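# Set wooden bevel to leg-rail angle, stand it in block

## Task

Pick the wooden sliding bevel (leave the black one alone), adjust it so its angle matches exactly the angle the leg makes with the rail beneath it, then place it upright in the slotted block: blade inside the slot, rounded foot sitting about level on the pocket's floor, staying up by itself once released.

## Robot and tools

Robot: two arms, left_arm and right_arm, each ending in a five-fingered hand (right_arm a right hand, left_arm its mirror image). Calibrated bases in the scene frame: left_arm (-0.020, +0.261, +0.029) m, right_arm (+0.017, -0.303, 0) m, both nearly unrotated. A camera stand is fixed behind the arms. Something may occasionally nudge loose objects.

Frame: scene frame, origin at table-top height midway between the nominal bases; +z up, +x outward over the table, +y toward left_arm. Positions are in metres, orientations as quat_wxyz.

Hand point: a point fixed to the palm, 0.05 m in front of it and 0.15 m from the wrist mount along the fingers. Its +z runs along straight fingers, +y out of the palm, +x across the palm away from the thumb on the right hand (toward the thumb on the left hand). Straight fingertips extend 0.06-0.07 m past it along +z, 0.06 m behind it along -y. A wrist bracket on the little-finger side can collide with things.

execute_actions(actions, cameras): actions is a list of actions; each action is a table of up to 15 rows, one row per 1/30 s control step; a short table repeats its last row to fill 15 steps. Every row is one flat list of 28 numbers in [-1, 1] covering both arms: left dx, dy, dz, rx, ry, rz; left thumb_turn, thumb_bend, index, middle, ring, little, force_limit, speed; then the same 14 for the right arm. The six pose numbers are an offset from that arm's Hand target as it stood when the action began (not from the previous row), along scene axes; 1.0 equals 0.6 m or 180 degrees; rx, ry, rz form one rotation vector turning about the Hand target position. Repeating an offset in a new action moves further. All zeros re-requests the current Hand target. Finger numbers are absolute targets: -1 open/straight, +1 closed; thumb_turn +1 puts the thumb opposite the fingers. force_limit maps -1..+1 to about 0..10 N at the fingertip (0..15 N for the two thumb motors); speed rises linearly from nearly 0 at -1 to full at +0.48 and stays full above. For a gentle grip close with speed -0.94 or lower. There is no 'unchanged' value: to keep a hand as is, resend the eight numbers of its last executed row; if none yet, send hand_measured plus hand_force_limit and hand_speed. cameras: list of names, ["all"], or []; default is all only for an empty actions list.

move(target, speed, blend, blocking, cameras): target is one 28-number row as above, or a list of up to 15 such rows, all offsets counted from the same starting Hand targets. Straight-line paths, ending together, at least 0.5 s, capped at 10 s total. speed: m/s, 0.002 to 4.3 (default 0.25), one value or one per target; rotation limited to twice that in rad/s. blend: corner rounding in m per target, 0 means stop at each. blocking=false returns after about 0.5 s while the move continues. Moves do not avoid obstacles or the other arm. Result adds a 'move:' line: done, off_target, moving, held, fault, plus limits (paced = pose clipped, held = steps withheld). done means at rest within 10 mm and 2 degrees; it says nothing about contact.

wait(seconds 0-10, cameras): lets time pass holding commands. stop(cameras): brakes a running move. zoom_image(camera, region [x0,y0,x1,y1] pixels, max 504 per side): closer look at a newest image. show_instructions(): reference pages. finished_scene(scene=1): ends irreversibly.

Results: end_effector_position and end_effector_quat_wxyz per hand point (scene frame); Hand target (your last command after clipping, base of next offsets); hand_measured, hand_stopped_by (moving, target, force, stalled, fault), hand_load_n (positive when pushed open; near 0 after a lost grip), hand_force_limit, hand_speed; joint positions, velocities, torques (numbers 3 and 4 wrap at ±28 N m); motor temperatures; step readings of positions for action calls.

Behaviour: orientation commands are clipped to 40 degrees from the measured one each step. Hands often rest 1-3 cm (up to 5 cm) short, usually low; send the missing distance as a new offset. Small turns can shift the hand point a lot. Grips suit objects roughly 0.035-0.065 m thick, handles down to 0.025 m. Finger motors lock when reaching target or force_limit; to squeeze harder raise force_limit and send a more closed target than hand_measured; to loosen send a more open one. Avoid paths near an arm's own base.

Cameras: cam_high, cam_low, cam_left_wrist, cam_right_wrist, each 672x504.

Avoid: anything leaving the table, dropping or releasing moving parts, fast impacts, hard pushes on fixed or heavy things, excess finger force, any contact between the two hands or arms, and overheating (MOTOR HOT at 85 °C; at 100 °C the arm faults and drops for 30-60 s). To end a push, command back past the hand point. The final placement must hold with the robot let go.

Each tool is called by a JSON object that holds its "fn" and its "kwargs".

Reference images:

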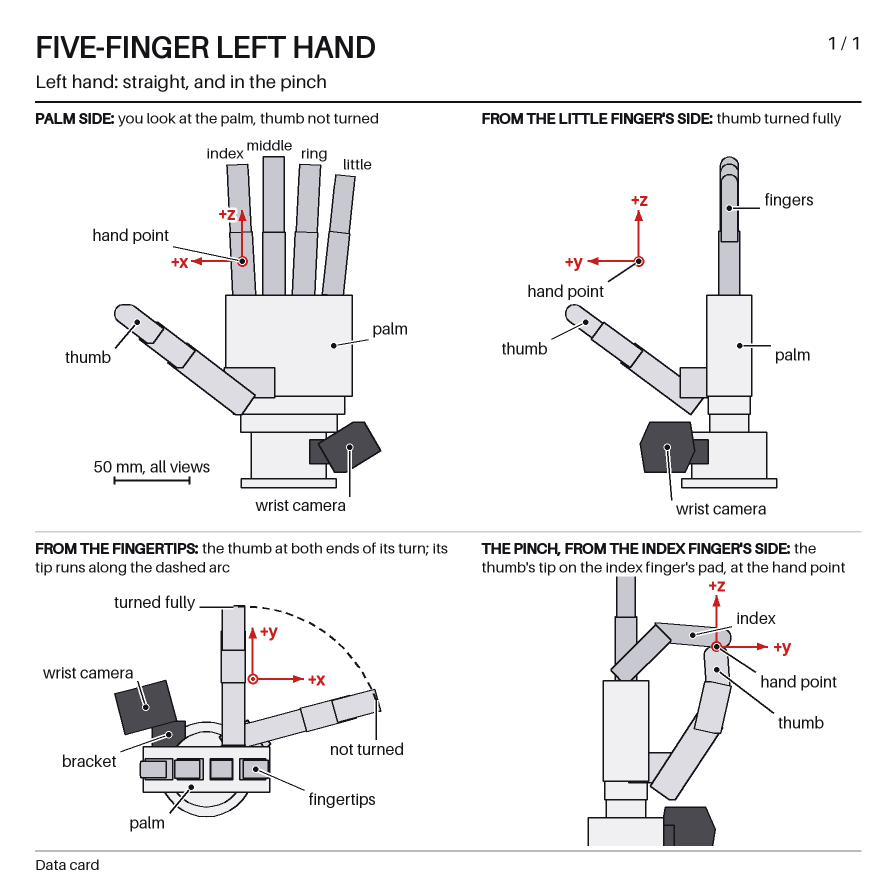

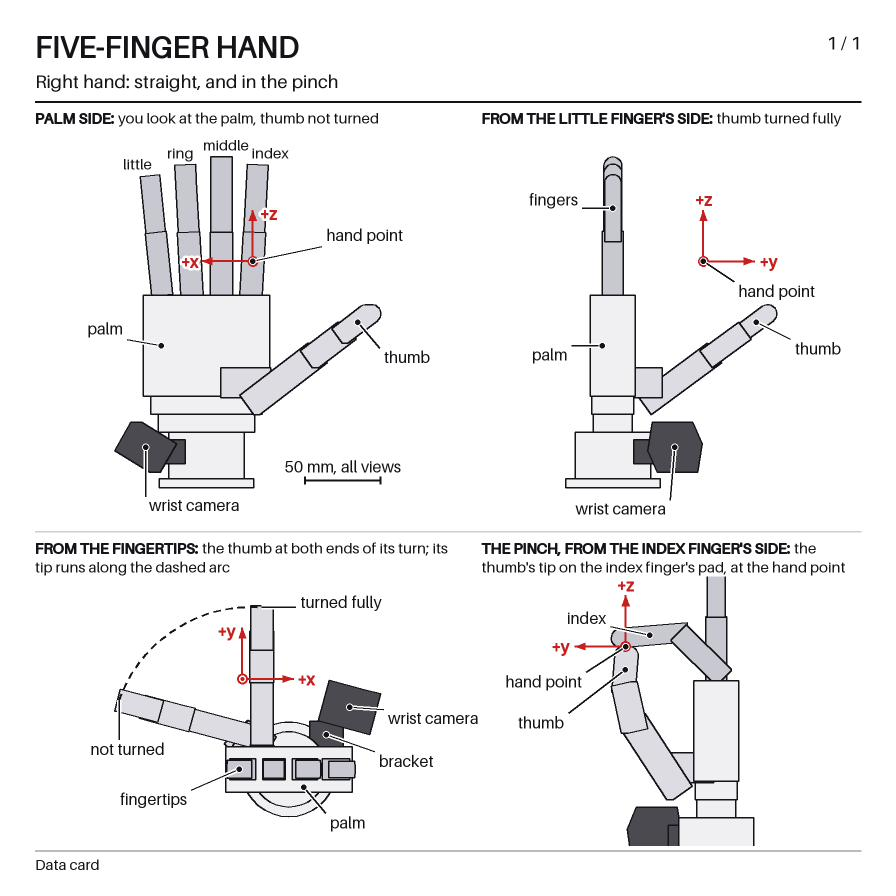

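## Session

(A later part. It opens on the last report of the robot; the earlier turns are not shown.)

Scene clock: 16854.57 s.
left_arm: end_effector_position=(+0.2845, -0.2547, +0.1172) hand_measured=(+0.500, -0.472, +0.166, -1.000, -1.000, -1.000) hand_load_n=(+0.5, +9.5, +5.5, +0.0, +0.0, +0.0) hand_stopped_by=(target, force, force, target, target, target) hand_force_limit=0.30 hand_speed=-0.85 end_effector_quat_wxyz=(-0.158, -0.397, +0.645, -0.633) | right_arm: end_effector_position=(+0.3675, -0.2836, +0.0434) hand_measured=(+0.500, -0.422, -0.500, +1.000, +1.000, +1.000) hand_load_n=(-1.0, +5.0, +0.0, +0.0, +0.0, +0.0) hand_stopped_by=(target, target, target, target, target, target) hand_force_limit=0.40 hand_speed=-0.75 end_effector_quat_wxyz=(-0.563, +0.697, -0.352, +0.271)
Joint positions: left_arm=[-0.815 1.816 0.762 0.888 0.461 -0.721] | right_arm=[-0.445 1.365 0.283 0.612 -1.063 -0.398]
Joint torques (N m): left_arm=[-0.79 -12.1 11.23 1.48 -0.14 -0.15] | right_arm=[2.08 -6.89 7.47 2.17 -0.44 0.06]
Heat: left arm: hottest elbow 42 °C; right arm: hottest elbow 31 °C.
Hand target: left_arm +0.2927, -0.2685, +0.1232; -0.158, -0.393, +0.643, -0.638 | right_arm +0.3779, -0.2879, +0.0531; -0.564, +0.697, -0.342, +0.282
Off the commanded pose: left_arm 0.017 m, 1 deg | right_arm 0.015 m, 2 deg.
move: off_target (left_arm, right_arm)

{"fn": "move", "kwargs": {"target": [0,0,0,0,0,0,0.5,-0.1,0.4,-1,-1,-1,0.3,-0.85,0,0,0,0,0,0,0.5,-0.36,-0.5,1,1,1,0.4,-0.75], "speed": 0.05}}

{"fn": "move", "kwargs": {"target": [0,0,0,0,0,0,0.5,-0.1,0.4,-1,-1,-1,0.3,-0.85,0,0,0,0,0,0,0.5,-0.31,-0.5,1,1,1,0.4,-0.75], "speed": 0.05, "cameras": ["cam_right_wrist"]}}

Scene clock: 16862.73 s.
left_arm: end_effector_position=(+0.2842, -0.2547, +0.1172) hand_measured=(+0.500, -0.472, +0.166, -1.000, -1.000, -1.000) hand_load_n=(+0.0, +9.5, +4.5, +0.0, +0.0, +0.0) hand_stopped_by=(target, force, force, target, target, target) hand_force_limit=0.30 hand_speed=-0.85 end_effector_quat_wxyz=(-0.158, -0.396, +0.646, -0.633) | right_arm: end_effector_position=(+0.3671, -0.2838, +0.0425) hand_measured=(+0.500, -0.364, -0.500, +1.000, +1.000, +1.000) hand_load_n=(-1.5, +7.0, +0.0, +0.0, +0.0, +0.0) hand_stopped_by=(target, target, target, target, target, target) hand_force_limit=0.40 hand_speed=-0.75 end_effector_quat_wxyz=(-0.562, +0.698, -0.352, +0.271)
Joint positions: left_arm=[-0.815 1.816 0.762 0.888 0.463 -0.721] | right_arm=[-0.445 1.365 0.283 0.607 -1.062 -0.404]
Joint torques (N m): left_arm=[-0.79 -12.1 11.23 1.48 -0.22 -0.15] | right_arm=[2.2 -6.95 7.49 2.41 -0.52 0.12]
Heat: left arm: hottest elbow 42 °C; right arm: hottest elbow 31 °C.
Hand target: left_arm +0.2927, -0.2685, +0.1232; -0.158, -0.393, +0.643, -0.638 | right_arm +0.3778, -0.2879, +0.0531; -0.564, +0.697, -0.342, +0.282
Off the commanded pose: left_arm 0.017 m, 1 deg | right_arm 0.016 m, 2 deg.
move: off_target (left_arm, right_arm)

Scene clock: 16863.23 s.
left_arm: end_effector_position=(+0.2838, -0.2547, +0.1172) hand_measured=(+0.500, -0.472, +0.166, -1.000, -1.000, -1.000) hand_load_n=(-0.5, +9.5, +4.5, +0.0, +0.0, +0.0) hand_stopped_by=(target, force, force, target, target, target) hand_force_limit=0.30 hand_speed=-0.85 end_effector_quat_wxyz=(-0.159, -0.396, +0.646, -0.633) | right_arm: end_effector_position=(+0.3668, -0.2840, +0.0417) hand_measured=(+0.500, -0.314, -0.500, +1.000, +1.000, +1.000) hand_load_n=(-1.5, +8.5, +0.0, +0.5, +0.0, +0.0) hand_stopped_by=(target, target, target, target, target, target) hand_force_limit=0.40 hand_speed=-0.75 end_effector_quat_wxyz=(-0.561, +0.699, -0.352, +0.270)
Joint positions: left_arm=[-0.815 1.816 0.762 0.888 0.465 -0.721] | right_arm=[-0.445 1.365 0.283 0.602 -1.061 -0.409]
Joint torques (N m): left_arm=[-0.85 -12.1 11.22 1.48 -0.28 -0.15] | right_arm=[2.14 -6.95 7.47 2.58 -0.57 0.17]
Heat: left arm: hottest elbow 42 °C; right arm: hottest elbow 31 °C.
Hand target: left_arm +0.2926, -0.2685, +0.1232; -0.158, -0.393, +0.643, -0.638 | right_arm +0.3778, -0.2879, +0.0531; -0.564, +0.697, -0.342, +0.282
Off the commanded pose: left_arm 0.017 m, 1 deg | right_arm 0.016 m, 2 deg.
move: off_target (left_arm, right_arm)
camera_calibration:
cam_right_wrist: T_world_to_cam=[[-0.0400673, -0.32375, -0.945294, -0.0379144], [-0.912421, 0.39748, -0.0974577, 0.462436], [0.407288, 0.858601, -0.311323, 0.222933], [0, 0, 0, 1]] pos_world=[0.329619, -0.387494, 0.0786316]
Images, in order (width x height): cam_right_wrist 672x504.

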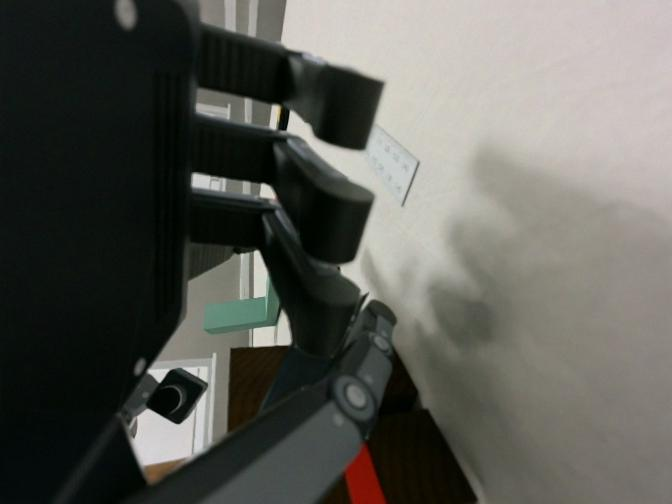

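{"fn": "move", "kwargs": {"target": [0,0,0,0,0,0,0.5,-0.1,0.4,-1,-1,-1,0.3,-0.85,0,0,0,0,0,0,0.5,-0.26,-0.5,1,1,1,0.6,-0.75], "speed": 0.05}}

{"fn": "move", "kwargs": {"target": [0,0,0,0,0,0,0.5,-0.1,0.4,-1,-1,-1,0.3,-0.85,0,0,0,0,0,0,0.5,-0.22,-0.5,1,1,1,0.6,-0.75], "speed": 0.05, "cameras": ["cam_right_wrist"]}}

Scene clock: 16875.03 s.
left_arm: end_effector_position=(+0.2833, -0.2547, +0.1173) hand_measured=(+0.500, -0.472, +0.166, -1.000, -1.000, -1.000) hand_load_n=(-0.5, +9.0, +4.5, +0.0, +0.0, +0.0) hand_stopped_by=(target, force, force, target, target, target) hand_force_limit=0.30 hand_speed=-0.85 end_effector_quat_wxyz=(-0.160, -0.395, +0.646, -0.633) | right_arm: end_effector_position=(+0.3665, -0.2841, +0.0410) hand_measured=(+0.500, -0.266, -0.500, +1.000, +1.000, +1.000) hand_load_n=(-1.5, +9.5, +0.0, +0.0, +0.0, +0.0) hand_stopped_by=(target, target, target, target, target, target) hand_force_limit=0.60 hand_speed=-0.75 end_effector_quat_wxyz=(-0.559, +0.700, -0.353, +0.270)
Joint positions: left_arm=[-0.815 1.816 0.762 0.888 0.468 -0.721] | right_arm=[-0.445 1.365 0.283 0.598 -1.059 -0.413]
Joint torques (N m): left_arm=[-0.85 -12.1 11.22 1.48 -0.37 -0.15] | right_arm=[2.14 -6.89 7.47 2.76 -0.64 0.21]
Heat: left arm: hottest elbow 42 °C; right arm: hottest elbow 30 °C.
Hand target: left_arm +0.2926, -0.2685, +0.1232; -0.158, -0.393, +0.643, -0.638 | right_arm +0.3778, -0.2880, +0.0531; -0.564, +0.697, -0.342, +0.282
Off the commanded pose: left_arm 0.018 m, 1 deg | right_arm 0.017 m, 2 deg.
move: off_target (left_arm, right_arm)

Scene clock: 16875.53 s.
left_arm: end_effector_position=(+0.2832, -0.2547, +0.1173) hand_measured=(+0.500, -0.472, +0.166, -1.000, -1.000, -1.000) hand_load_n=(-0.5, +9.0, +4.5, +0.0, +0.0, +0.0) hand_stopped_by=(target, force, force, target, target, target) hand_force_limit=0.30 hand_speed=-0.85 end_effector_quat_wxyz=(-0.160, -0.395, +0.646, -0.633) | right_arm: end_effector_position=(+0.3664, -0.2842, +0.0407) hand_measured=(+0.500, -0.224, -0.500, +1.000, +1.000, +1.000) hand_load_n=(-1.5, +7.5, +0.0, +0.0, +0.0, +0.0) hand_stopped_by=(target, target, target, target, target, target) hand_force_limit=0.60 hand_speed=-0.75 end_effector_quat_wxyz=(-0.559, +0.700, -0.353, +0.270)
Joint positions: left_arm=[-0.815 1.816 0.762 0.888 0.468 -0.721] | right_arm=[-0.445 1.365 0.283 0.596 -1.058 -0.414]
Joint torques (N m): left_arm=[-0.79 -12.1 11.23 1.48 -0.4 -0.15] | right_arm=[2.14 -6.95 7.5 2.82 -0.67 0.22]
Heat: left arm: hottest elbow 42 °C; right arm: hottest elbow 30 °C.
Hand target: left_arm +0.2927, -0.2684, +0.1232; -0.158, -0.393, +0.643, -0.638 | right_arm +0.3778, -0.2879, +0.0531; -0.564, +0.697, -0.342, +0.282
Off the commanded pose: left_arm 0.018 m, 1 deg | right_arm 0.017 m, 2 deg.
move: off_target (left_arm, right_arm)
camera_calibration:
cam_right_wrist: T_world_to_cam=[[-0.0427091, -0.326284, -0.944306, -0.0388434], [-0.912365, 0.397909, -0.0962242, 0.462134], [0.407144, 0.857442, -0.314685, 0.222909], [0, 0, 0, 1]] pos_world=[0.32922, -0.387693, 0.0779344]
Images, in order (width x height): cam_right_wrist 672x504.

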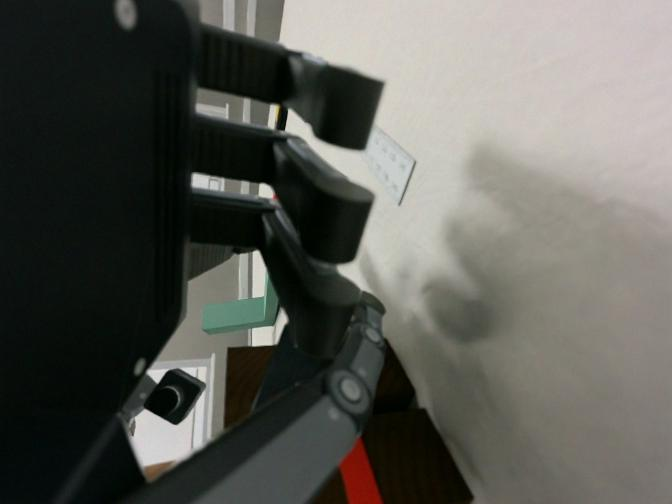

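{"fn": "move", "kwargs": {"target": [[0,0,0,0,0,0,0.5,-0.1,0.4,-1,-1,-1,0.3,-0.85,0,0,0,0,0,0,0.5,-0.8,-0.5,1,1,1,0.4,-0.6],[0,0,0,0,0,0,0.5,-0.1,0.4,-1,-1,-1,0.3,-0.85,-0.0777,-0.041,-0.0131,0,0,0,0.5,-0.8,-0.5,1,1,1,0.4,-0.4],[0,0,0,0,0,0,0.5,-0.1,0.4,-1,-1,-1,0.3,-0.85,-0.1797,-0.2033,0.1135,0,0,0,0.5,-0.8,-0.5,1,1,1,0.4,-0.4],[0,0,0,0,0,0,0.5,-0.1,0.4,-1,-1,-1,0.3,-0.85,-0.1897,-0.0898,0.0837,0,0,0,-1,-1,-1,-1,-1,-1,0.4,0.2]], "speed": [0.05,0.12,0.2,0.2], "cameras": ["cam_right_wrist"]}}

{"fn": "zoom_image", "kwargs": {"camera": "cam_right_wrist", "region": [340, 175, 440, 250]}}

{"fn": "zoom_image", "kwargs": {"camera": "cam_right_wrist", "region": [230, 225, 360, 315]}}

Scene clock: 16898.93 s.
left_arm: end_effector_position=(+0.2843, -0.2547, +0.1172) hand_measured=(+0.500, -0.472, +0.166, -1.000, -1.000, -1.000) hand_load_n=(+1.0, +8.5, +6.5, +0.0, +0.0, +0.0) hand_stopped_by=(target, force, force, target, target, target) hand_force_limit=0.30 hand_speed=-0.85 end_effector_quat_wxyz=(-0.158, -0.397, +0.645, -0.633) | right_arm: end_effector_position=(+0.2664, -0.3478, +0.1065) hand_measured=(-1.000, -1.000, -1.000, -1.000, -1.000, -1.000) hand_load_n=(+0.0, +0.0, +0.0, +0.0, +0.0, +0.0) hand_stopped_by=(target, target, target, target, target, target) hand_force_limit=0.40 hand_speed=0.20 end_effector_quat_wxyz=(-0.563, +0.695, -0.343, +0.286)
Joint positions: left_arm=[-0.815 1.816 0.762 0.888 0.463 -0.721] | right_arm=[-0.939 1.102 0.487 -1.059 -1.367 -1.687]
Joint torques (N m): left_arm=[-0.85 -12.1 11.25 1.48 -0.19 -0.15] | right_arm=[2.78 -4.89 5.78 0.84 -0.82 0.12]
Heat: left arm: hottest elbow 42 °C; right arm: hottest elbow 30 °C.
Hand target: left_arm +0.2927, -0.2684, +0.1232; -0.158, -0.393, +0.643, -0.638 | right_arm +0.2641, -0.3419, +0.1034; -0.564, +0.697, -0.342, +0.282
Off the commanded pose: left_arm 0.017 m, 1 deg | right_arm 0.007 m, 0 deg.
move: off_target (left_arm)
camera_calibration:
cam_right_wrist: T_world_to_cam=[[-0.00821591, -0.330291, -0.943843, -0.012259], [-0.905967, 0.401984, -0.132785, 0.406141], [0.423268, 0.854, -0.302536, 0.332057], [0, 0, 0, 1]] pos_world=[0.227301, -0.450888, 0.142818]
Images, in order (width x height): cam_right_wrist 672x504.

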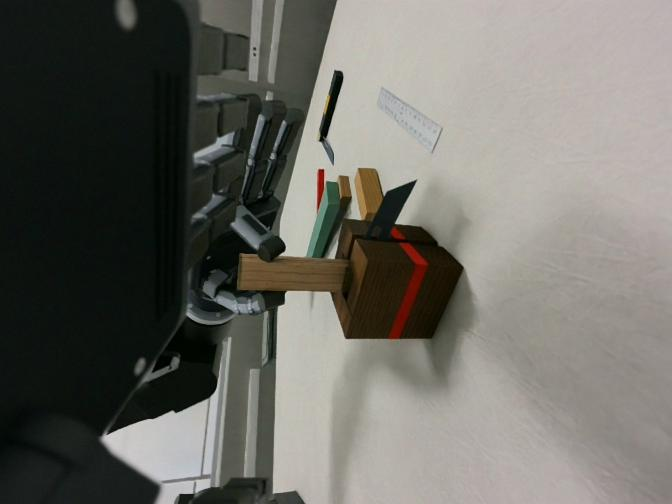

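Scaled by 5.040 from the camera's 672x504 image, which has a finer 960x720 frame.

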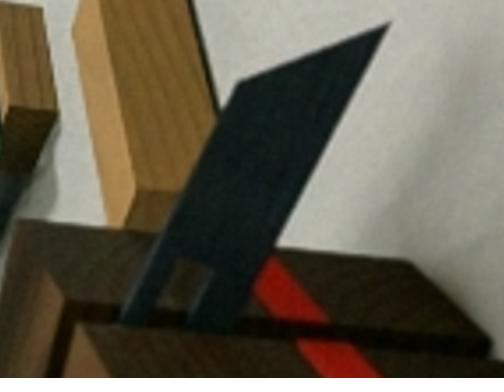

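Scaled by 3.877 from the camera's 672x504 image, which has a finer 960x720 frame.

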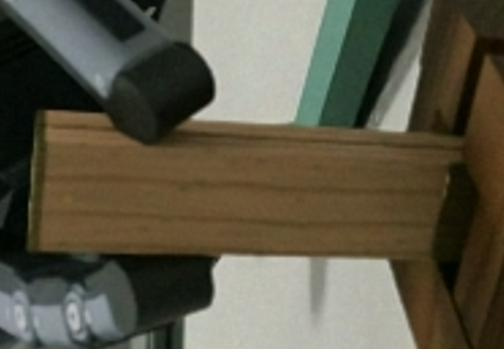

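{"fn": "move", "kwargs": {"target": [[0,0,0,0,0,0,0.5,-0.1,0.4,-1,-1,-1,0.3,-0.85,-0.0668,-0.0835,0.0493,0,0,0,-1,-1,-1,-1,-1,-1,0.4,0.2],[0,0,0,0,0,0,0.5,-0.1,0.4,-1,-1,-1,0.3,-0.85,-0.0735,-0.0968,0.2443,0,0,0,-1,-1,-1,-1,-1,-1,0.4,0.2]], "speed": [0.15,0.2]}}

{"fn": "move", "kwargs": {"target": [[0,0,0,0,0,0,0.5,-0.58,0.08,-1,-1,-1,0.3,-0.9,0,0,0,0,0,0,-1,-1,-1,-1,-1,-1,0.4,0.2],[0,0,0,0,0,0,0.5,-0.7,-0.02,-1,-1,-1,0.3,-0.9,0,0,0,0,0,0,-1,-1,-1,-1,-1,-1,0.4,0.2]], "speed": 0.05}}

{"fn": "move", "kwargs": {"target": [0,0,0,0,0,0,0.5,-0.8,-0.1,-1,-1,-1,0.3,-0.94,0,0,0,0,0,0,-1,-1,-1,-1,-1,-1,0.4,0.2], "speed": 0.05, "cameras": ["cam_left_wrist"]}}

Scene clock: 16946.10 s.
left_arm: end_effector_position=(+0.2843, -0.2547, +0.1172) hand_measured=(+0.500, -0.472, +0.166, -1.000, -1.000, -1.000) hand_load_n=(+1.0, +8.0, +6.5, +0.0, +0.0, +0.0) hand_stopped_by=(target, force, force, target, target, target) hand_force_limit=0.30 hand_speed=-0.85 end_effector_quat_wxyz=(-0.158, -0.397, +0.645, -0.633) | right_arm: end_effector_position=(+0.2210, -0.3904, +0.2312) hand_measured=(-1.000, -1.000, -1.000, -1.000, -1.000, -1.000) hand_load_n=(+0.0, +0.0, +0.0, +0.0, +0.0, +0.0) hand_stopped_by=(target, target, target, target, target, target) hand_force_limit=0.40 hand_speed=0.20 end_effector_quat_wxyz=(-0.476, +0.708, -0.428, +0.298)
Joint positions: left_arm=[-0.815 1.816 0.762 0.888 0.463 -0.721] | right_arm=[-1.166 0.882 0.793 -1.665 -1.185 -1.783]
Joint torques (N m): left_arm=[-0.85 -12.1 11.23 1.5 -0.19 -0.15] | right_arm=[1.26 -3.49 13.3 -0.24 -0.72 0.1]
Heat: left arm: hottest elbow 42 °C; right arm: hottest elbow 29 °C.
Hand target: left_arm +0.2927, -0.2684, +0.1232; -0.158, -0.393, +0.643, -0.638 | right_arm +0.2200, -0.4000, +0.2499; -0.564, +0.697, -0.342, +0.282
Off the commanded pose: left_arm 0.017 m, 1 deg | right_arm 0.021 m, 14 deg.
joint sent to its limit (right arm) — joint 4 (wrist pitch), lower limit. The joint targets are off in orientation, not in position.
move: off_target (left_arm, right_arm)

Scene clock: 16948.23 s.
left_arm: end_effector_position=(+0.2853, -0.2547, +0.1171) hand_measured=(+0.500, -0.700, -0.020, -1.000, -1.000, -1.000) hand_load_n=(+0.0, +0.0, +0.0, +0.0, +0.0, -0.5) hand_stopped_by=(target, target, target, target, target, target) hand_force_limit=0.30 hand_speed=-0.90 end_effector_quat_wxyz=(-0.156, -0.398, +0.645, -0.634) | right_arm: end_effector_position=(+0.2209, -0.3903, +0.2313) hand_measured=(-1.000, -1.000, -1.000, -1.000, -1.000, -1.000) hand_load_n=(+0.0, +0.0, +0.0, +0.0, +0.0, +0.0) hand_stopped_by=(target, target, target, target, target, target) hand_force_limit=0.40 hand_speed=0.20 end_effector_quat_wxyz=(-0.476, +0.708, -0.429, +0.298)
Joint positions: left_arm=[-0.815 1.816 0.762 0.888 0.458 -0.721] | right_arm=[-1.167 0.881 0.793 -1.665 -1.185 -1.782]
Joint torques (N m): left_arm=[-0.85 -12.1 11.25 1.48 0 -0.15] | right_arm=[1.26 -3.43 13.29 -0.24 -0.72 0.12]
Heat: left arm: hottest elbow 42 °C; right arm: hottest elbow 30 °C.
Hand target: left_arm +0.2927, -0.2684, +0.1232; -0.158, -0.393, +0.643, -0.638 | right_arm +0.2200, -0.4000, +0.2499; -0.564, +0.697, -0.342, +0.282
Off the commanded pose: left_arm 0.017 m, 1 deg | right_arm 0.021 m, 14 deg.
joint sent to its limit (right arm) — joint 4 (wrist pitch), lower limit. The joint targets are off in orientation, not in position.
move: off_target (left_arm, right_arm); target 2's new numbers were sent with left_arm's hand 0.017 m and 1 deg from that target

Scene clock: 16949.60 s.
left_arm: end_effector_position=(+0.2853, -0.2547, +0.1171) hand_measured=(+0.500, -0.800, -0.100, -1.000, -1.000, -1.000) hand_load_n=(+0.0, +0.0, +0.0, +0.0, +0.0, +0.0) hand_stopped_by=(target, target, target, target, target, target) hand_force_limit=0.30 hand_speed=-0.94 end_effector_quat_wxyz=(-0.156, -0.398, +0.645, -0.634) | right_arm: end_effector_position=(+0.2209, -0.3903, +0.2313) hand_measured=(-1.000, -1.000, -1.000, -1.000, -1.000, -1.000) hand_load_n=(+0.0, +0.0, +0.0, +0.0, +0.0, +0.0) hand_stopped_by=(target, target, target, target, target, target) hand_force_limit=0.40 hand_speed=0.20 end_effector_quat_wxyz=(-0.476, +0.708, -0.429, +0.298)
Joint positions: left_arm=[-0.815 1.816 0.762 0.888 0.458 -0.721] | right_arm=[-1.167 0.881 0.793 -1.665 -1.185 -1.782]
Joint torques (N m): left_arm=[-0.79 -12.1 11.25 1.48 0 -0.15] | right_arm=[1.2 -3.49 13.3 -0.25 -0.72 0.12]
Heat: left arm: hottest elbow 42 °C; right arm: hottest elbow 30 °C.
Hand target: left_arm +0.2927, -0.2684, +0.1232; -0.158, -0.393, +0.643, -0.638 | right_arm +0.2200, -0.4000, +0.2499; -0.564, +0.697, -0.342, +0.282
Off the commanded pose: left_arm 0.017 m, 1 deg | right_arm 0.021 m, 14 deg.
joint sent to its limit (right arm) — joint 4 (wrist pitch), lower limit. The joint targets are off in orientation, not in position.
move: off_target (left_arm, right_arm)
camera_calibration:
cam_left_wrist: T_world_to_cam=[[0.536827, 0.0296726, 0.84317, -0.244071], [-0.837988, 0.134767, 0.528785, 0.220074], [-0.0979408, -0.990433, 0.0972117, -0.122331], [0, 0, 0, 1]] pos_world=[0.303462, -0.143577, 0.101314]
Images, in order (width x height): cam_left_wrist 672x504.

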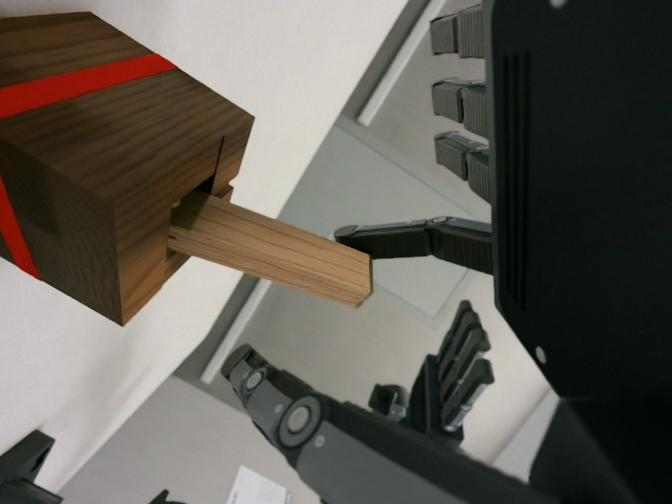

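{"fn": "move", "kwargs": {"target": [[-0.025,0.0787,0.011,0,0,0,0.5,-0.8,-0.1,-1,-1,-1,0.3,-0.94,0,0,0,0,0,0,-1,-1,-1,-1,-1,-1,0.4,0.2],[-0.04,0.2,0.083,0,0,0,0.5,-0.8,-0.1,-1,-1,-1,0.3,-0.94,0,0,0,0,0,0,-1,-1,-1,-1,-1,-1,0.4,0.2],[0,0.2667,0.2,0,0,0,0.5,-0.8,-0.1,-1,-1,-1,0.3,-0.94,0,0,0,0,0,0,-1,-1,-1,-1,-1,-1,0.4,0.2],[0.1222,0.2307,0.128,0,0,-0.161,0.5,-0.8,-0.1,-1,-1,-1,0.3,-0.94,0,0,0,0,0,0,-1,-1,-1,-1,-1,-1,0.4,0.2]], "speed": [0.06,0.15,0.25,0.25], "blend": [0,0.02,0.02,0]}}

{"fn": "move", "kwargs": {"target": [[0,-0.1017,-0.1283,0,0,0,0.5,-0.8,-0.1,-1,-1,-1,0.3,-0.94,0,0,0,0,0,0,-1,-1,-1,-1,-1,-1,0.4,0.2],[0.055,-0.1743,-0.1367,0,0,0,0.5,-0.8,-0.1,-1,-1,-1,0.3,-0.94,0,0,0,0,0,0,-1,-1,-1,-1,-1,-1,0.4,0.2]], "speed": [0.15,0.1], "cameras": ["cam_left_wrist"]}}

{"fn": "zoom_image", "kwargs": {"camera": "cam_left_wrist", "region": [155, 190, 235, 280]}}

{"fn": "zoom_image", "kwargs": {"camera": "cam_left_wrist", "region": [180, 260, 320, 370]}}

Scene clock: 16978.97 s.
left_arm: end_effector_position=(+0.3478, -0.1255, +0.1881) hand_measured=(+0.500, -0.800, -0.100, -1.000, -1.000, -1.000) hand_load_n=(+0.0, +0.0, +0.0, -0.5, +0.0, +0.0) hand_stopped_by=(target, target, target, target, target, target) hand_force_limit=0.30 hand_speed=-0.94 end_effector_quat_wxyz=(-0.328, -0.233, +0.717, -0.569) | right_arm: end_effector_position=(+0.2209, -0.3903, +0.2313) hand_measured=(-1.000, -1.000, -1.000, -1.000, -1.000, -1.000) hand_load_n=(-0.5, +0.0, +0.0, +0.0, +0.0, +0.0) hand_stopped_by=(target, target, target, target, target, target) hand_force_limit=0.40 hand_speed=0.20 end_effector_quat_wxyz=(-0.476, +0.708, -0.429, +0.298)
Joint positions: left_arm=[-0.445 1.767 1.07 0.124 1.314 -0.278] | right_arm=[-1.167 0.881 0.793 -1.665 -1.185 -1.782]
Joint torques (N m): left_arm=[0.26 -13.98 14.08 0.76 0.42 0.06] | right_arm=[1.32 -3.49 13.29 -0.24 -0.72 0.12]
Heat: left arm: hottest elbow 42 °C; right arm: hottest elbow 32 °C.
Hand target: left_arm +0.3660, -0.1301, +0.2001; -0.312, -0.220, +0.721, -0.579 | right_arm +0.2200, -0.4000, +0.2499; -0.564, +0.697, -0.342, +0.282
Off the commanded pose: left_arm 0.022 m, 3 deg | right_arm 0.021 m, 14 deg.
joint sent to its limit (right arm) — joint 4 (wrist pitch), lower limit. The joint targets are off in orientation, not in position.
move: off_target (left_arm, right_arm)

Scene clock: 16981.60 s.
left_arm: end_effector_position=(+0.3895, -0.2216, +0.1123) hand_measured=(+0.500, -0.800, -0.100, -1.000, -1.000, -1.000) hand_load_n=(+0.0, +0.0, +0.0, +0.0, -0.5, +0.0) hand_stopped_by=(target, target, target, target, target, target) hand_force_limit=0.30 hand_speed=-0.94 end_effector_quat_wxyz=(-0.312, -0.226, +0.722, -0.575) | right_arm: end_effector_position=(+0.2209, -0.3903, +0.2313) hand_measured=(-1.000, -1.000, -1.000, -1.000, -1.000, -1.000) hand_load_n=(+0.0, +0.0, -0.5, +0.0, +0.0, +0.0) hand_stopped_by=(target, target, target, target, target, target) hand_force_limit=0.40 hand_speed=0.20 end_effector_quat_wxyz=(-0.476, +0.708, -0.429, +0.298)
Joint positions: left_arm=[-0.564 2.061 1.267 0.393 1.193 -0.426] | right_arm=[-1.167 0.881 0.793 -1.665 -1.185 -1.782]
Joint torques (N m): left_arm=[-0.97 -16.32 13.34 1.43 0.26 -0.27] | right_arm=[1.32 -3.43 13.3 -0.25 -0.72 0.12]
Heat: left arm: hottest elbow 43 °C; right arm: hottest elbow 32 °C.
Hand target: left_arm +0.3989, -0.2346, +0.1179; -0.313, -0.220, +0.721, -0.579 | right_arm +0.2200, -0.4000, +0.2499; -0.564, +0.697, -0.342, +0.282
Off the commanded pose: left_arm 0.017 m, 1 deg | right_arm 0.021 m, 14 deg.
joint sent to its limit (right arm) — joint 4 (wrist pitch), lower limit. The joint targets are off in orientation, not in position.
move: off_target (left_arm, right_arm)
camera_calibration:
cam_left_wrist: T_world_to_cam=[[0.49039, -0.231639, 0.840155, -0.336417], [-0.664223, 0.524763, 0.532383, 0.323726], [-0.564203, -0.819126, 0.103479, 0.139868], [0, 0, 0, 1]] pos_world=[0.458916, -0.133237, 0.0958223]
Images, in order (width x height): cam_left_wrist 672x504.

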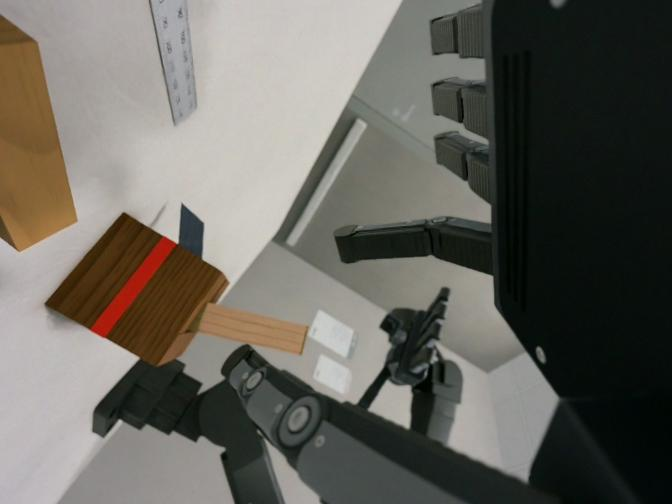

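Scaled by 5.600 from the camera's 672x504 image, which has a finer 960x720 frame.

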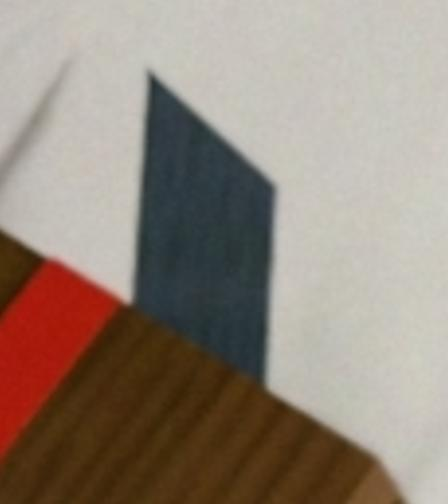

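Scaled by 3.600 from the camera's 672x504 image, which has a finer 960x720 frame.

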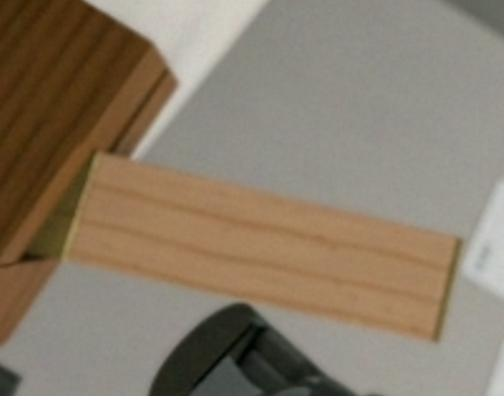

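{"fn": "zoom_image", "kwargs": {"camera": "cam_left_wrist", "region": [172, 198, 212, 228]}}

{"fn": "zoom_image", "kwargs": {"camera": "cam_left_wrist", "region": [172, 232, 212, 262]}}

Scaled by 12.600 from the camera's 672x504 image, which has a finer 960x720 frame.

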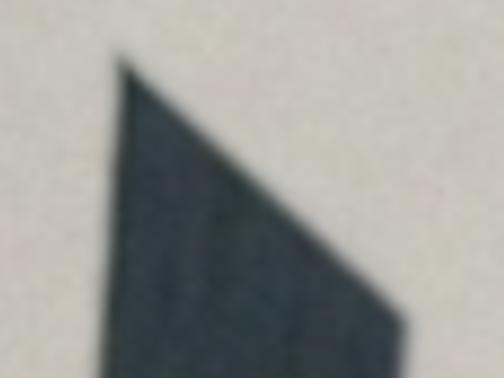

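Scaled by 12.600 from the camera's 672x504 image, which has a finer 960x720 frame.

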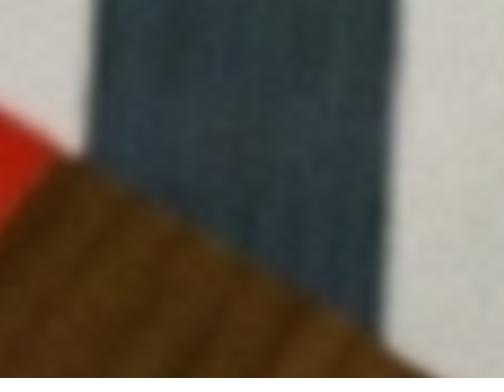

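{"fn": "execute_actions", "kwargs": {"actions": []}}

Scene clock: 17048.17 s.
left_arm: end_effector_position=(+0.3895, -0.2216, +0.1124) hand_measured=(+0.500, -0.800, -0.100, -1.000, -1.000, -1.000) hand_load_n=(-0.5, +0.0, +0.0, +0.0, +0.0, +0.0) hand_stopped_by=(target, target, target, target, target, target) hand_force_limit=0.30 hand_speed=-0.94 end_effector_quat_wxyz=(-0.313, -0.226, +0.722, -0.575) | right_arm: end_effector_position=(+0.2209, -0.3903, +0.2313) hand_measured=(-1.000, -1.000, -1.000, -1.000, -1.000, -1.000) hand_load_n=(+0.0, +0.0, +0.0, +0.0, +0.0, +0.0) hand_stopped_by=(target, target, target, target, target, target) hand_force_limit=0.40 hand_speed=0.20 end_effector_quat_wxyz=(-0.476, +0.708, -0.429, +0.298)
Joint positions: left_arm=[-0.564 2.061 1.267 0.393 1.193 -0.426] | right_arm=[-1.167 0.881 0.793 -1.665 -1.185 -1.782]
Joint velocities: within noise
Joint torques (N m): left_arm=[-1.03 -16.32 13.34 1.42 0.26 -0.28] | right_arm=[1.32 -3.43 13.3 -0.21 -0.72 0.12]
Motor temperatures (°C): left_arm=[21 26 44 21 22 20] | right_arm=[21 22 35 23 23 21]
Heat: left arm: hottest elbow 44 °C; right arm: hottest elbow 35 °C.
Hand target: left_arm +0.3989, -0.2346, +0.1179; -0.313, -0.220, +0.721, -0.579 | right_arm +0.2200, -0.4000, +0.2499; -0.564, +0.697, -0.342, +0.282
Off the commanded pose: left_arm 0.017 m, 1 deg | right_arm 0.021 m, 14 deg.
camera_calibration:
cam_left_wrist: T_world_to_cam=[[0.490705, -0.231614, 0.839979, -0.336541], [-0.66406, 0.524727, 0.532622, 0.323624], [-0.564122, -0.819156, 0.103681, 0.139808], [0, 0, 0, 1]] pos_world=[0.458916, -0.133237, 0.0958226]
cam_right_wrist: T_world_to_cam=[[-0.208184, -0.399562, -0.892754, 0.0963541], [-0.8367, 0.545464, -0.049016, 0.419903], [0.50655, 0.736763, -0.44787, 0.394849], [0, 0, 0, 1]] pos_world=[0.171381, -0.481453, 0.283444]

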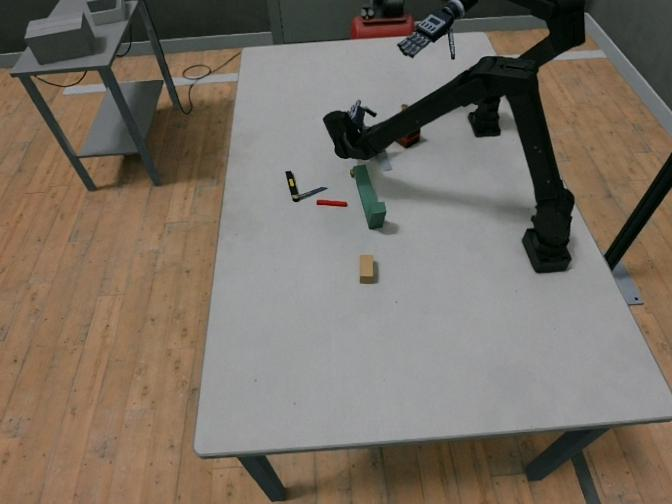

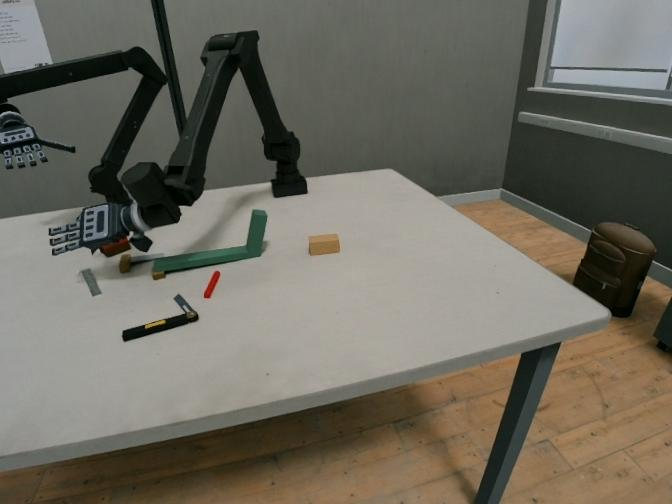

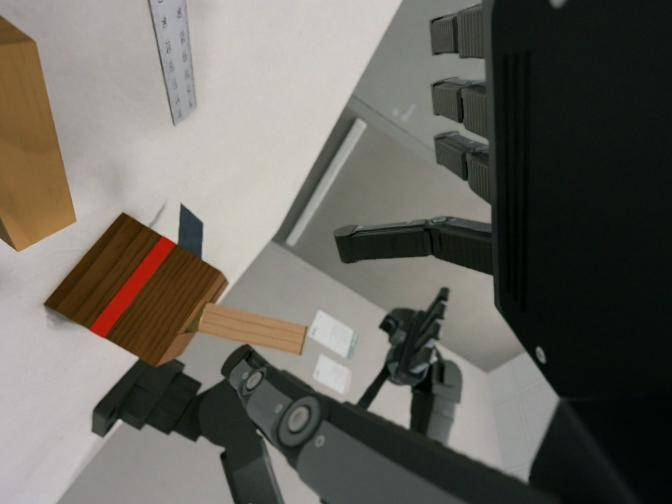

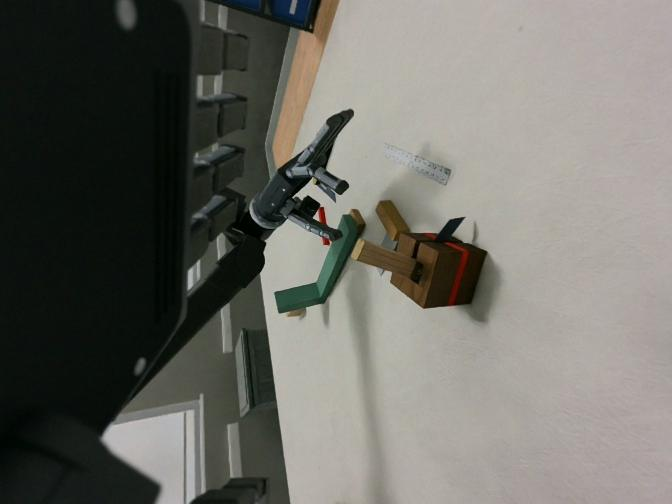

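{"fn": "move", "kwargs": {"target": [[-0.055,0.0726,0.008,0,0,0,0.5,-0.8,-0.1,-1,-1,-1,0.3,-0.94,0,0,0,0,0,0,-1,-1,-1,-1,-1,-1,0.4,0.2],[-0.055,0.1743,0.1367,0,0,0,0.5,-0.8,-0.1,-1,-1,-1,0.3,-0.94,0,0,0,0,0,0,-1,-1,-1,-1,-1,-1,0.4,0.2],[-0.3315,0.641,0.3035,0,0,0.161,0.5,-0.8,-0.1,-1,-1,-1,0.3,-0.94,0,0,0,0,0,0,-1,-1,-1,-1,-1,-1,0.4,0.2]], "speed": [0.12,0.2,0.3], "blend": [0.02,0.03,0], "cameras": ["cam_high"]}}

Scene clock: 17140.33 s.
left_arm: end_effector_position=(+0.2029, +0.1468, +0.3040) hand_measured=(+0.500, -0.800, -0.100, -1.000, -1.000, -1.000) hand_load_n=(-0.5, +0.0, +0.0, +0.0, +0.0, +0.0) hand_stopped_by=(target, target, target, target, target, target) hand_force_limit=0.30 hand_speed=-0.94 end_effector_quat_wxyz=(+0.122, +0.405, -0.583, +0.694) | right_arm: end_effector_position=(+0.2209, -0.3903, +0.2313) hand_measured=(-1.000, -1.000, -1.000, -1.000, -1.000, -1.000) hand_load_n=(+0.0, +0.0, +0.0, +0.0, +0.0, +0.0) hand_stopped_by=(target, target, target, target, target, target) hand_force_limit=0.40 hand_speed=0.20 end_effector_quat_wxyz=(-0.476, +0.708, -0.429, +0.298)
Joint positions: left_arm=[0.402 0.738 0.48 -0.32 1.557 -0.204] | right_arm=[-1.167 0.881 0.793 -1.665 -1.185 -1.782]
Joint torques (N m): left_arm=[0.67 -2.14 10.28 0.58 0.53 0.05] | right_arm=[1.26 -3.49 13.29 -0.24 -0.72 0.12]
Heat: left arm: hottest elbow 45 °C; right arm: hottest elbow 37 °C.
Hand target: left_arm +0.2000, +0.1499, +0.3001; +0.158, +0.393, -0.643, +0.638 | right_arm +0.2200, -0.4000, +0.2499; -0.564, +0.697, -0.342, +0.282
Off the commanded pose: left_arm 0.006 m, 10 deg | right_arm 0.021 m, 14 deg.
joint sent to its limit (left arm) — joint 5 (wrist yaw), upper limit. The joint targets are off in orientation, not in position.
joint sent to its limit (right arm) — joint 4 (wrist pitch), lower limit. The joint targets are off in orientation, not in position.
move: off_target (left_arm, right_arm)
Images, in order (width x height): cam_high 672x504.

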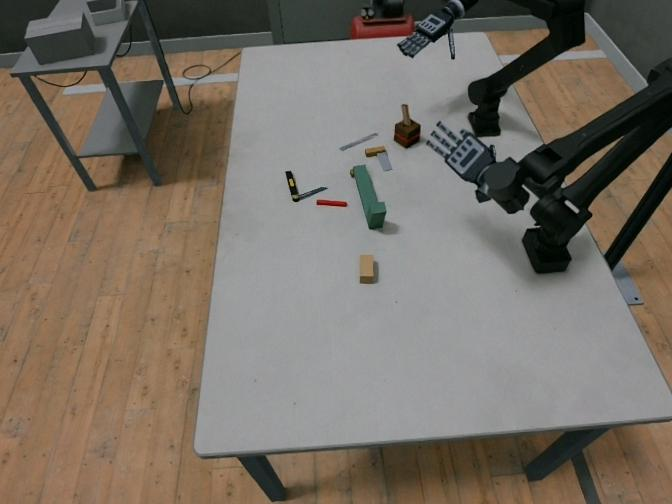

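{"fn": "move", "kwargs": {"target": [[0,0.333,0,0,0,0.35,0.5,-0.8,-0.1,-1,-1,-1,0.3,-0.94,0,0,0,0,0,0,-1,-1,-1,-1,-1,-1,0.4,0.2]], "speed": [0.35]}}

{"fn": "move", "kwargs": {"target": [[0,0,0,0,0,0,0.5,-0.8,-0.1,-1,-1,-1,0.3,-0.94,-0.03,0.25,0.05,0,0,0,-1,-1,-1,-1,-1,-1,0.4,0.2],[0,0,0,0,0,0,0.5,-0.8,-0.1,-1,-1,-1,0.3,-0.94,0.06,0.62,0,0.0648,-0.0769,-0.2595,-1,-1,-1,-1,-1,-1,0.4,0.2],[0,0,0,0,0,0,0.5,-0.8,-0.1,-1,-1,-1,0.3,-0.94,0.18,0.672,-0.15,0.0648,-0.0769,-0.2595,-1,-1,-1,-1,-1,-1,0.4,0.2]], "speed": [0.25,0.25,0.2], "blend": [0.03,0.03,0], "cameras": ["cam_high", "cam_right_wrist"]}}

Scene clock: 17156.87 s.
left_arm: end_effector_position=(+0.1985, +0.3386, +0.2802) hand_measured=(+0.500, -0.800, -0.100, -1.000, -1.000, -1.000) hand_load_n=(-0.5, +0.0, +0.0, -0.5, +0.0, +0.0) hand_stopped_by=(target, target, target, target, target, target) hand_force_limit=0.30 hand_speed=-0.94 end_effector_quat_wxyz=(-0.181, +0.679, -0.325, +0.633) | right_arm: end_effector_position=(+0.2209, -0.3903, +0.2313) hand_measured=(-1.000, -1.000, -1.000, -1.000, -1.000, -1.000) hand_load_n=(+0.0, +0.0, -0.5, +0.0, +0.0, +0.0) hand_stopped_by=(target, target, target, target, target, target) hand_force_limit=0.40 hand_speed=0.20 end_effector_quat_wxyz=(-0.476, +0.708, -0.429, +0.298)
Joint positions: left_arm=[1.32 0.679 0.519 -0.962 1.424 0.272] | right_arm=[-1.167 0.881 0.793 -1.665 -1.185 -1.782]
Joint torques (N m): left_arm=[0.15 -0.09 16.46 0.28 0.69 0.09] | right_arm=[1.32 -3.43 13.31 -0.24 -0.72 0.12]
Heat: left arm: hottest elbow 46 °C; right arm: hottest elbow 37 °C.
Hand target: left_arm +0.2000, +0.3498, +0.3002; -0.199, +0.671, -0.343, +0.627 | right_arm +0.2200, -0.4000, +0.2499; -0.564, +0.697, -0.342, +0.282
Off the commanded pose: left_arm 0.023 m, 3 deg | right_arm 0.021 m, 14 deg.
joint sent to its limit (right arm) — joint 4 (wrist pitch), lower limit. The joint targets are off in orientation, not in position.
move: off_target (left_arm, right_arm)

Scene clock: 17160.13 s.
left_arm: end_effector_position=(+0.1984, +0.3385, +0.2802) hand_measured=(+0.500, -0.800, -0.100, -1.000, -1.000, -1.000) hand_load_n=(-0.5, +0.0, +0.0, +0.0, +0.0, +0.0) hand_stopped_by=(target, target, target, target, target, target) hand_force_limit=0.30 hand_speed=-0.94 end_effector_quat_wxyz=(-0.181, +0.679, -0.325, +0.633) | right_arm: end_effector_position=(+0.1557, -0.1655, +0.2164) hand_measured=(-1.000, -1.000, -1.000, -1.000, -1.000, -1.000) hand_load_n=(+0.0, +0.0, +0.0, +0.0, +0.0, -0.5) hand_stopped_by=(target, target, target, target, target, target) hand_force_limit=0.40 hand_speed=0.20 end_effector_quat_wxyz=(+0.671, -0.569, +0.429, -0.206)
Joint positions: left_arm=[1.32 0.679 0.519 -0.962 1.424 0.272] | right_arm=[-0.929 0.002 0.37 -1.666 -1.554 -0.949]
Joint torques (N m): left_arm=[0.21 -0.5 16.18 0.28 0.71 0.05] | right_arm=[2.02 5.3 10.95 0.72 -0.91 0.09]
Heat: left arm: hottest elbow 47 °C; right arm: hottest elbow 37 °C.
Hand target: left_arm +0.2001, +0.3489, +0.2997; -0.202, +0.671, -0.340, +0.627 (not the last commanded pose) | right_arm +0.1551, -0.1649, +0.2239; +0.669, -0.572, +0.427, -0.210 (not the last commanded pose)
Off the commanded pose: left_arm 0.023 m, 3 deg | right_arm 0.248 m, 47 deg.
move: held (right_arm; a check stopped the path), off_target (left_arm); limits=paced,held
pose unreachable (right arm): on one or more control steps of this call, first in action 0 (counted from 0), this arm could not follow its commanded pose, so it was not sent that pose on those steps. It may still have moved: this result reports where it is.
cause: moving toward the commanded pose would bring two parts of the arm too close to each other (joints 3 (elbow) to 6 (wrist roll) lie between them).
camera_calibration:
cam_right_wrist: T_world_to_cam=[[-0.0774484, 0.0629875, -0.995005, 0.237677], [-0.883242, 0.458609, 0.0977808, 0.203063], [0.462478, 0.886403, 0.0201146, 0.185904], [0, 0, 0, 1]] pos_world=[0.111785, -0.272884, 0.212894]
Images, in order (width x height): cam_high 672x504, cam_right_wrist 672x504.

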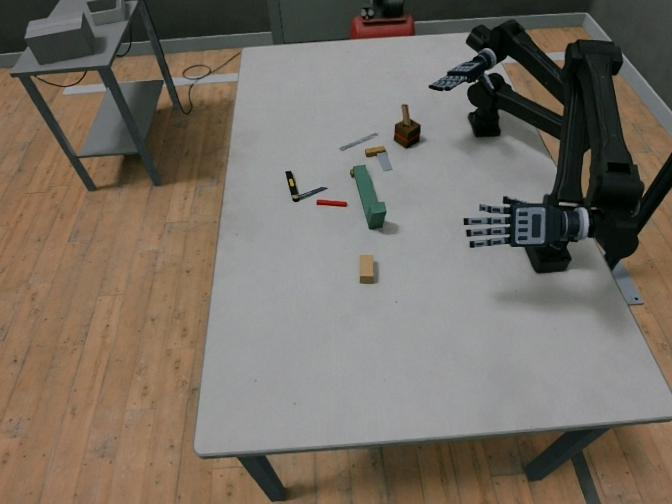

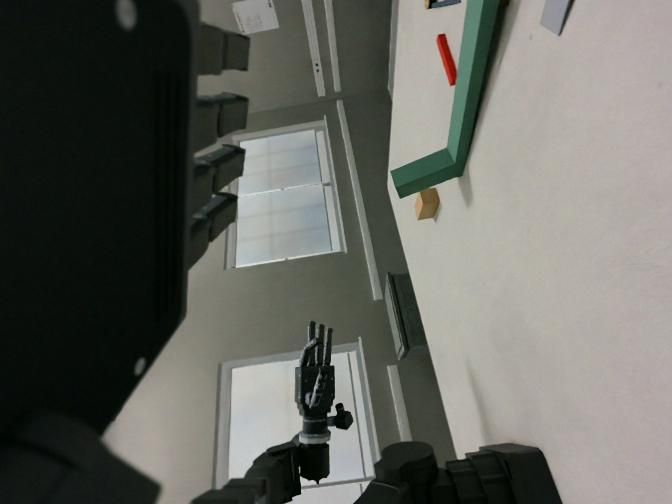

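{"fn": "move", "kwargs": {"target": [[0,0,0,0,0,0,0.5,-0.8,-0.1,-1,-1,-1,0.3,-0.94,0.29,0.275,-0.04,-0.0601,-0.0435,-0.2512,-1,-1,-1,-1,-1,-1,0.4,0.2],[0,0,0,0,0,0,0.5,-0.8,-0.1,-1,-1,-1,0.3,-0.94,0.29,0.275,-0.19,-0.0601,-0.0435,-0.2512,-1,-1,-1,-1,-1,-1,0.4,0.2]], "speed": [0.25,0.2], "blend": [0.03,0], "cameras": ["cam_high", "cam_right_wrist"]}}

Scene clock: 17184.67 s.
left_arm: end_effector_position=(+0.1984, +0.3385, +0.2802) hand_measured=(+0.500, -0.800, -0.100, -1.000, -1.000, -1.000) hand_load_n=(+0.0, +0.0, +0.0, +0.0, +0.0, +0.0) hand_stopped_by=(target, target, target, target, target, target) hand_force_limit=0.30 hand_speed=-0.94 end_effector_quat_wxyz=(-0.181, +0.679, -0.325, +0.633) | right_arm: end_effector_position=(+0.1574, -0.1674, +0.2113) hand_measured=(-1.000, -1.000, -1.000, -1.000, -1.000, -1.000) hand_load_n=(+0.0, +0.0, +0.0, +0.0, +0.0, -0.5) hand_stopped_by=(target, target, target, target, target, target) hand_force_limit=0.40 hand_speed=0.20 end_effector_quat_wxyz=(+0.669, -0.575, +0.417, -0.219)
Joint positions: left_arm=[1.32 0.679 0.519 -0.962 1.424 0.272] | right_arm=[-0.931 0.002 0.358 -1.666 -1.561 -0.998]
Joint torques (N m): left_arm=[0.21 -0.44 16.18 0.25 0.71 0.05] | right_arm=[1.96 5.19 9.65 0.84 -0.93 0.05]
Motor temperatures (°C): left_arm=[21 26 51 20 23 20] | right_arm=[21 23 38 23 24 21]
Heat: left arm: hottest elbow 51 °C; right arm: hottest elbow 38 °C.
Hand target: left_arm +0.2001, +0.3489, +0.2997; -0.202, +0.671, -0.340, +0.627 | right_arm +0.1572, -0.1672, +0.2138; +0.668, -0.576, +0.416, -0.220 (not the last commanded pose)
Off the commanded pose: left_arm 0.022 m, 3 deg | right_arm 0.260 m, 47 deg.
move: held (right_arm; a check stopped the path), off_target (left_arm); path passed 1 of 2 targets; limits=paced,held
pose unreachable (right arm): on one or more control steps of this call, first in action 0 (counted from 0), this arm could not follow its commanded pose, so it was not sent that pose on those steps. It may still have moved: this result reports where it is.
cause: moving toward the commanded pose would bring two parts of the arm too close to each other (joints 3 (elbow) to 6 (wrist roll) lie between them).
camera_calibration:
cam_right_wrist: T_world_to_cam=[[-0.0504777, 0.037492, -0.998021, 0.225022], [-0.885496, 0.46048, 0.062085, 0.21415], [0.461896, 0.886878, 0.00995504, 0.189237], [0, 0, 0, 1]] pos_world=[0.11358, -0.274879, 0.209398]
Images, in order (width x height): cam_high 672x504, cam_right_wrist 672x504.

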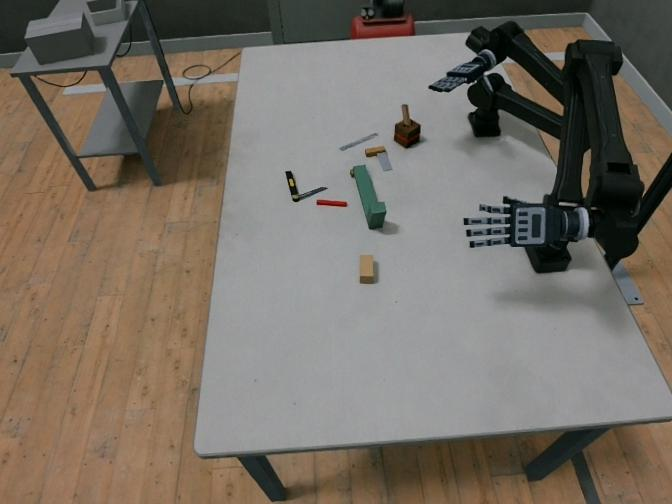

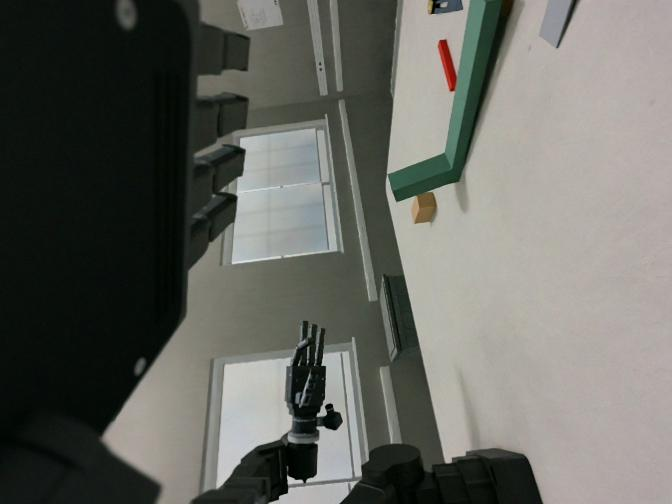

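{"fn": "move", "kwargs": {"target": [[0,0,0,0,0,0,0.5,-0.8,-0.1,-1,-1,-1,0.3,-0.94,0.405,0.112,0.143,0,0,0,-1,-1,-1,-1,-1,-1,0.4,0.2]], "speed": [0.25]}}

Scene clock: 17201.90 s.
left_arm: end_effector_position=(+0.1984, +0.3385, +0.2802) hand_measured=(+0.500, -0.800, -0.100, -1.000, -1.000, -1.000) hand_load_n=(+0.0, +0.0, +0.0, +0.0, +0.0, +0.0) hand_stopped_by=(target, target, target, target, target, target) hand_force_limit=0.30 hand_speed=-0.94 end_effector_quat_wxyz=(-0.181, +0.679, -0.325, +0.633) | right_arm: end_effector_position=(+0.1946, -0.2171, +0.2768) hand_measured=(-1.000, -1.000, -1.000, -1.000, -1.000, -1.000) hand_load_n=(+0.0, +0.0, +0.0, -0.5, +0.0, +0.0) hand_stopped_by=(target, target, target, target, target, target) hand_force_limit=0.40 hand_speed=0.20 end_effector_quat_wxyz=(+0.679, -0.564, +0.425, -0.198)
Joint positions: left_arm=[1.32 0.679 0.519 -0.962 1.424 0.272] | right_arm=[-0.92 0.377 0.537 -1.518 -1.573 -0.997]
Joint torques (N m): left_arm=[0.21 -0.5 16.18 0.27 0.71 0.05] | right_arm=[2.84 3.49 14.05 1.4 -1.01 0.03]
Heat: left arm: hottest elbow 53 °C; right arm: hottest elbow 38 °C.
Hand target: left_arm +0.2001, +0.3489, +0.2997; -0.202, +0.671, -0.340, +0.627 | right_arm +0.4002, -0.0999, +0.2997; +0.668, -0.576, +0.416, -0.220
Off the commanded pose: left_arm 0.022 m, 3 deg | right_arm 0.238 m, 3 deg.
move: off_target (left_arm, right_arm)

{"fn": "move", "kwargs": {"target": [[0,0,0,0,0,0,0.5,-0.8,-0.1,-1,-1,-1,0.3,-0.94,-0.30,-0.467,-0.033,0,0,0,-1,-1,-1,-1,-1,-1,0.4,0.2],[0,0,0,0,0,0,0.5,-0.8,-0.1,-1,-1,-1,0.3,-0.94,-0.0837,-0.467,0,-0.0601,-0.0435,-0.2512,-1,-1,-1,-1,-1,-1,0.4,0.2],[0,0,0,0,0,0,0.5,-0.8,-0.1,-1,-1,-1,0.3,-0.94,-0.117,0,0,-0.0601,-0.0435,-0.2512,-1,-1,-1,-1,-1,-1,0.4,0.2]], "speed": [0.25,0.25,0.25], "blend": [0.03,0.03,0]}}

Scene clock: 17222.60 s.
left_arm: end_effector_position=(+0.1984, +0.3385, +0.2802) hand_measured=(+0.500, -0.800, -0.100, -1.000, -1.000, -1.000) hand_load_n=(+0.0, +0.0, +0.0, -0.5, +0.0, +0.0) hand_stopped_by=(target, target, target, target, target, target) hand_force_limit=0.30 hand_speed=-0.94 end_effector_quat_wxyz=(-0.181, +0.679, -0.325, +0.633) | right_arm: end_effector_position=(+0.3182, -0.1047, +0.2900) hand_measured=(-1.000, -1.000, -1.000, -1.000, -1.000, -1.000) hand_load_n=(+0.0, +0.0, -0.5, +0.0, +0.0, +0.0) hand_stopped_by=(target, target, target, target, target, target) hand_force_limit=0.40 hand_speed=0.20 end_effector_quat_wxyz=(+0.711, -0.701, +0.030, +0.037)
Joint positions: left_arm=[1.32 0.679 0.519 -0.962 1.424 0.272] | right_arm=[0.023 1.291 1.036 -1.486 -1.586 -1.646]
Joint torques (N m): left_arm=[0.26 -0.5 16.18 0.27 0.71 0.05] | right_arm=[2.78 -7 12.96 -0.14 -0.99 -0.06]
Motor temperatures (°C): left_arm=[21 25 55 20 23 20] | right_arm=[21 23 39 23 24 21]
Heat: left arm: hottest elbow 55 °C; right arm: hottest elbow 39 °C.
Hand target: left_arm +0.2001, +0.3489, +0.2997; -0.202, +0.671, -0.340, +0.627 | right_arm +0.3300, -0.0999, +0.2995; +0.688, -0.642, +0.262, -0.213
Off the commanded pose: left_arm 0.022 m, 3 deg | right_arm 0.016 m, 100 deg; orientation clipped.
joint sent to its limit (right arm) — joint 5 (wrist yaw), lower limit. The joint targets are off in orientation, not in position.
move: off_target (left_arm, right_arm); limits=paced


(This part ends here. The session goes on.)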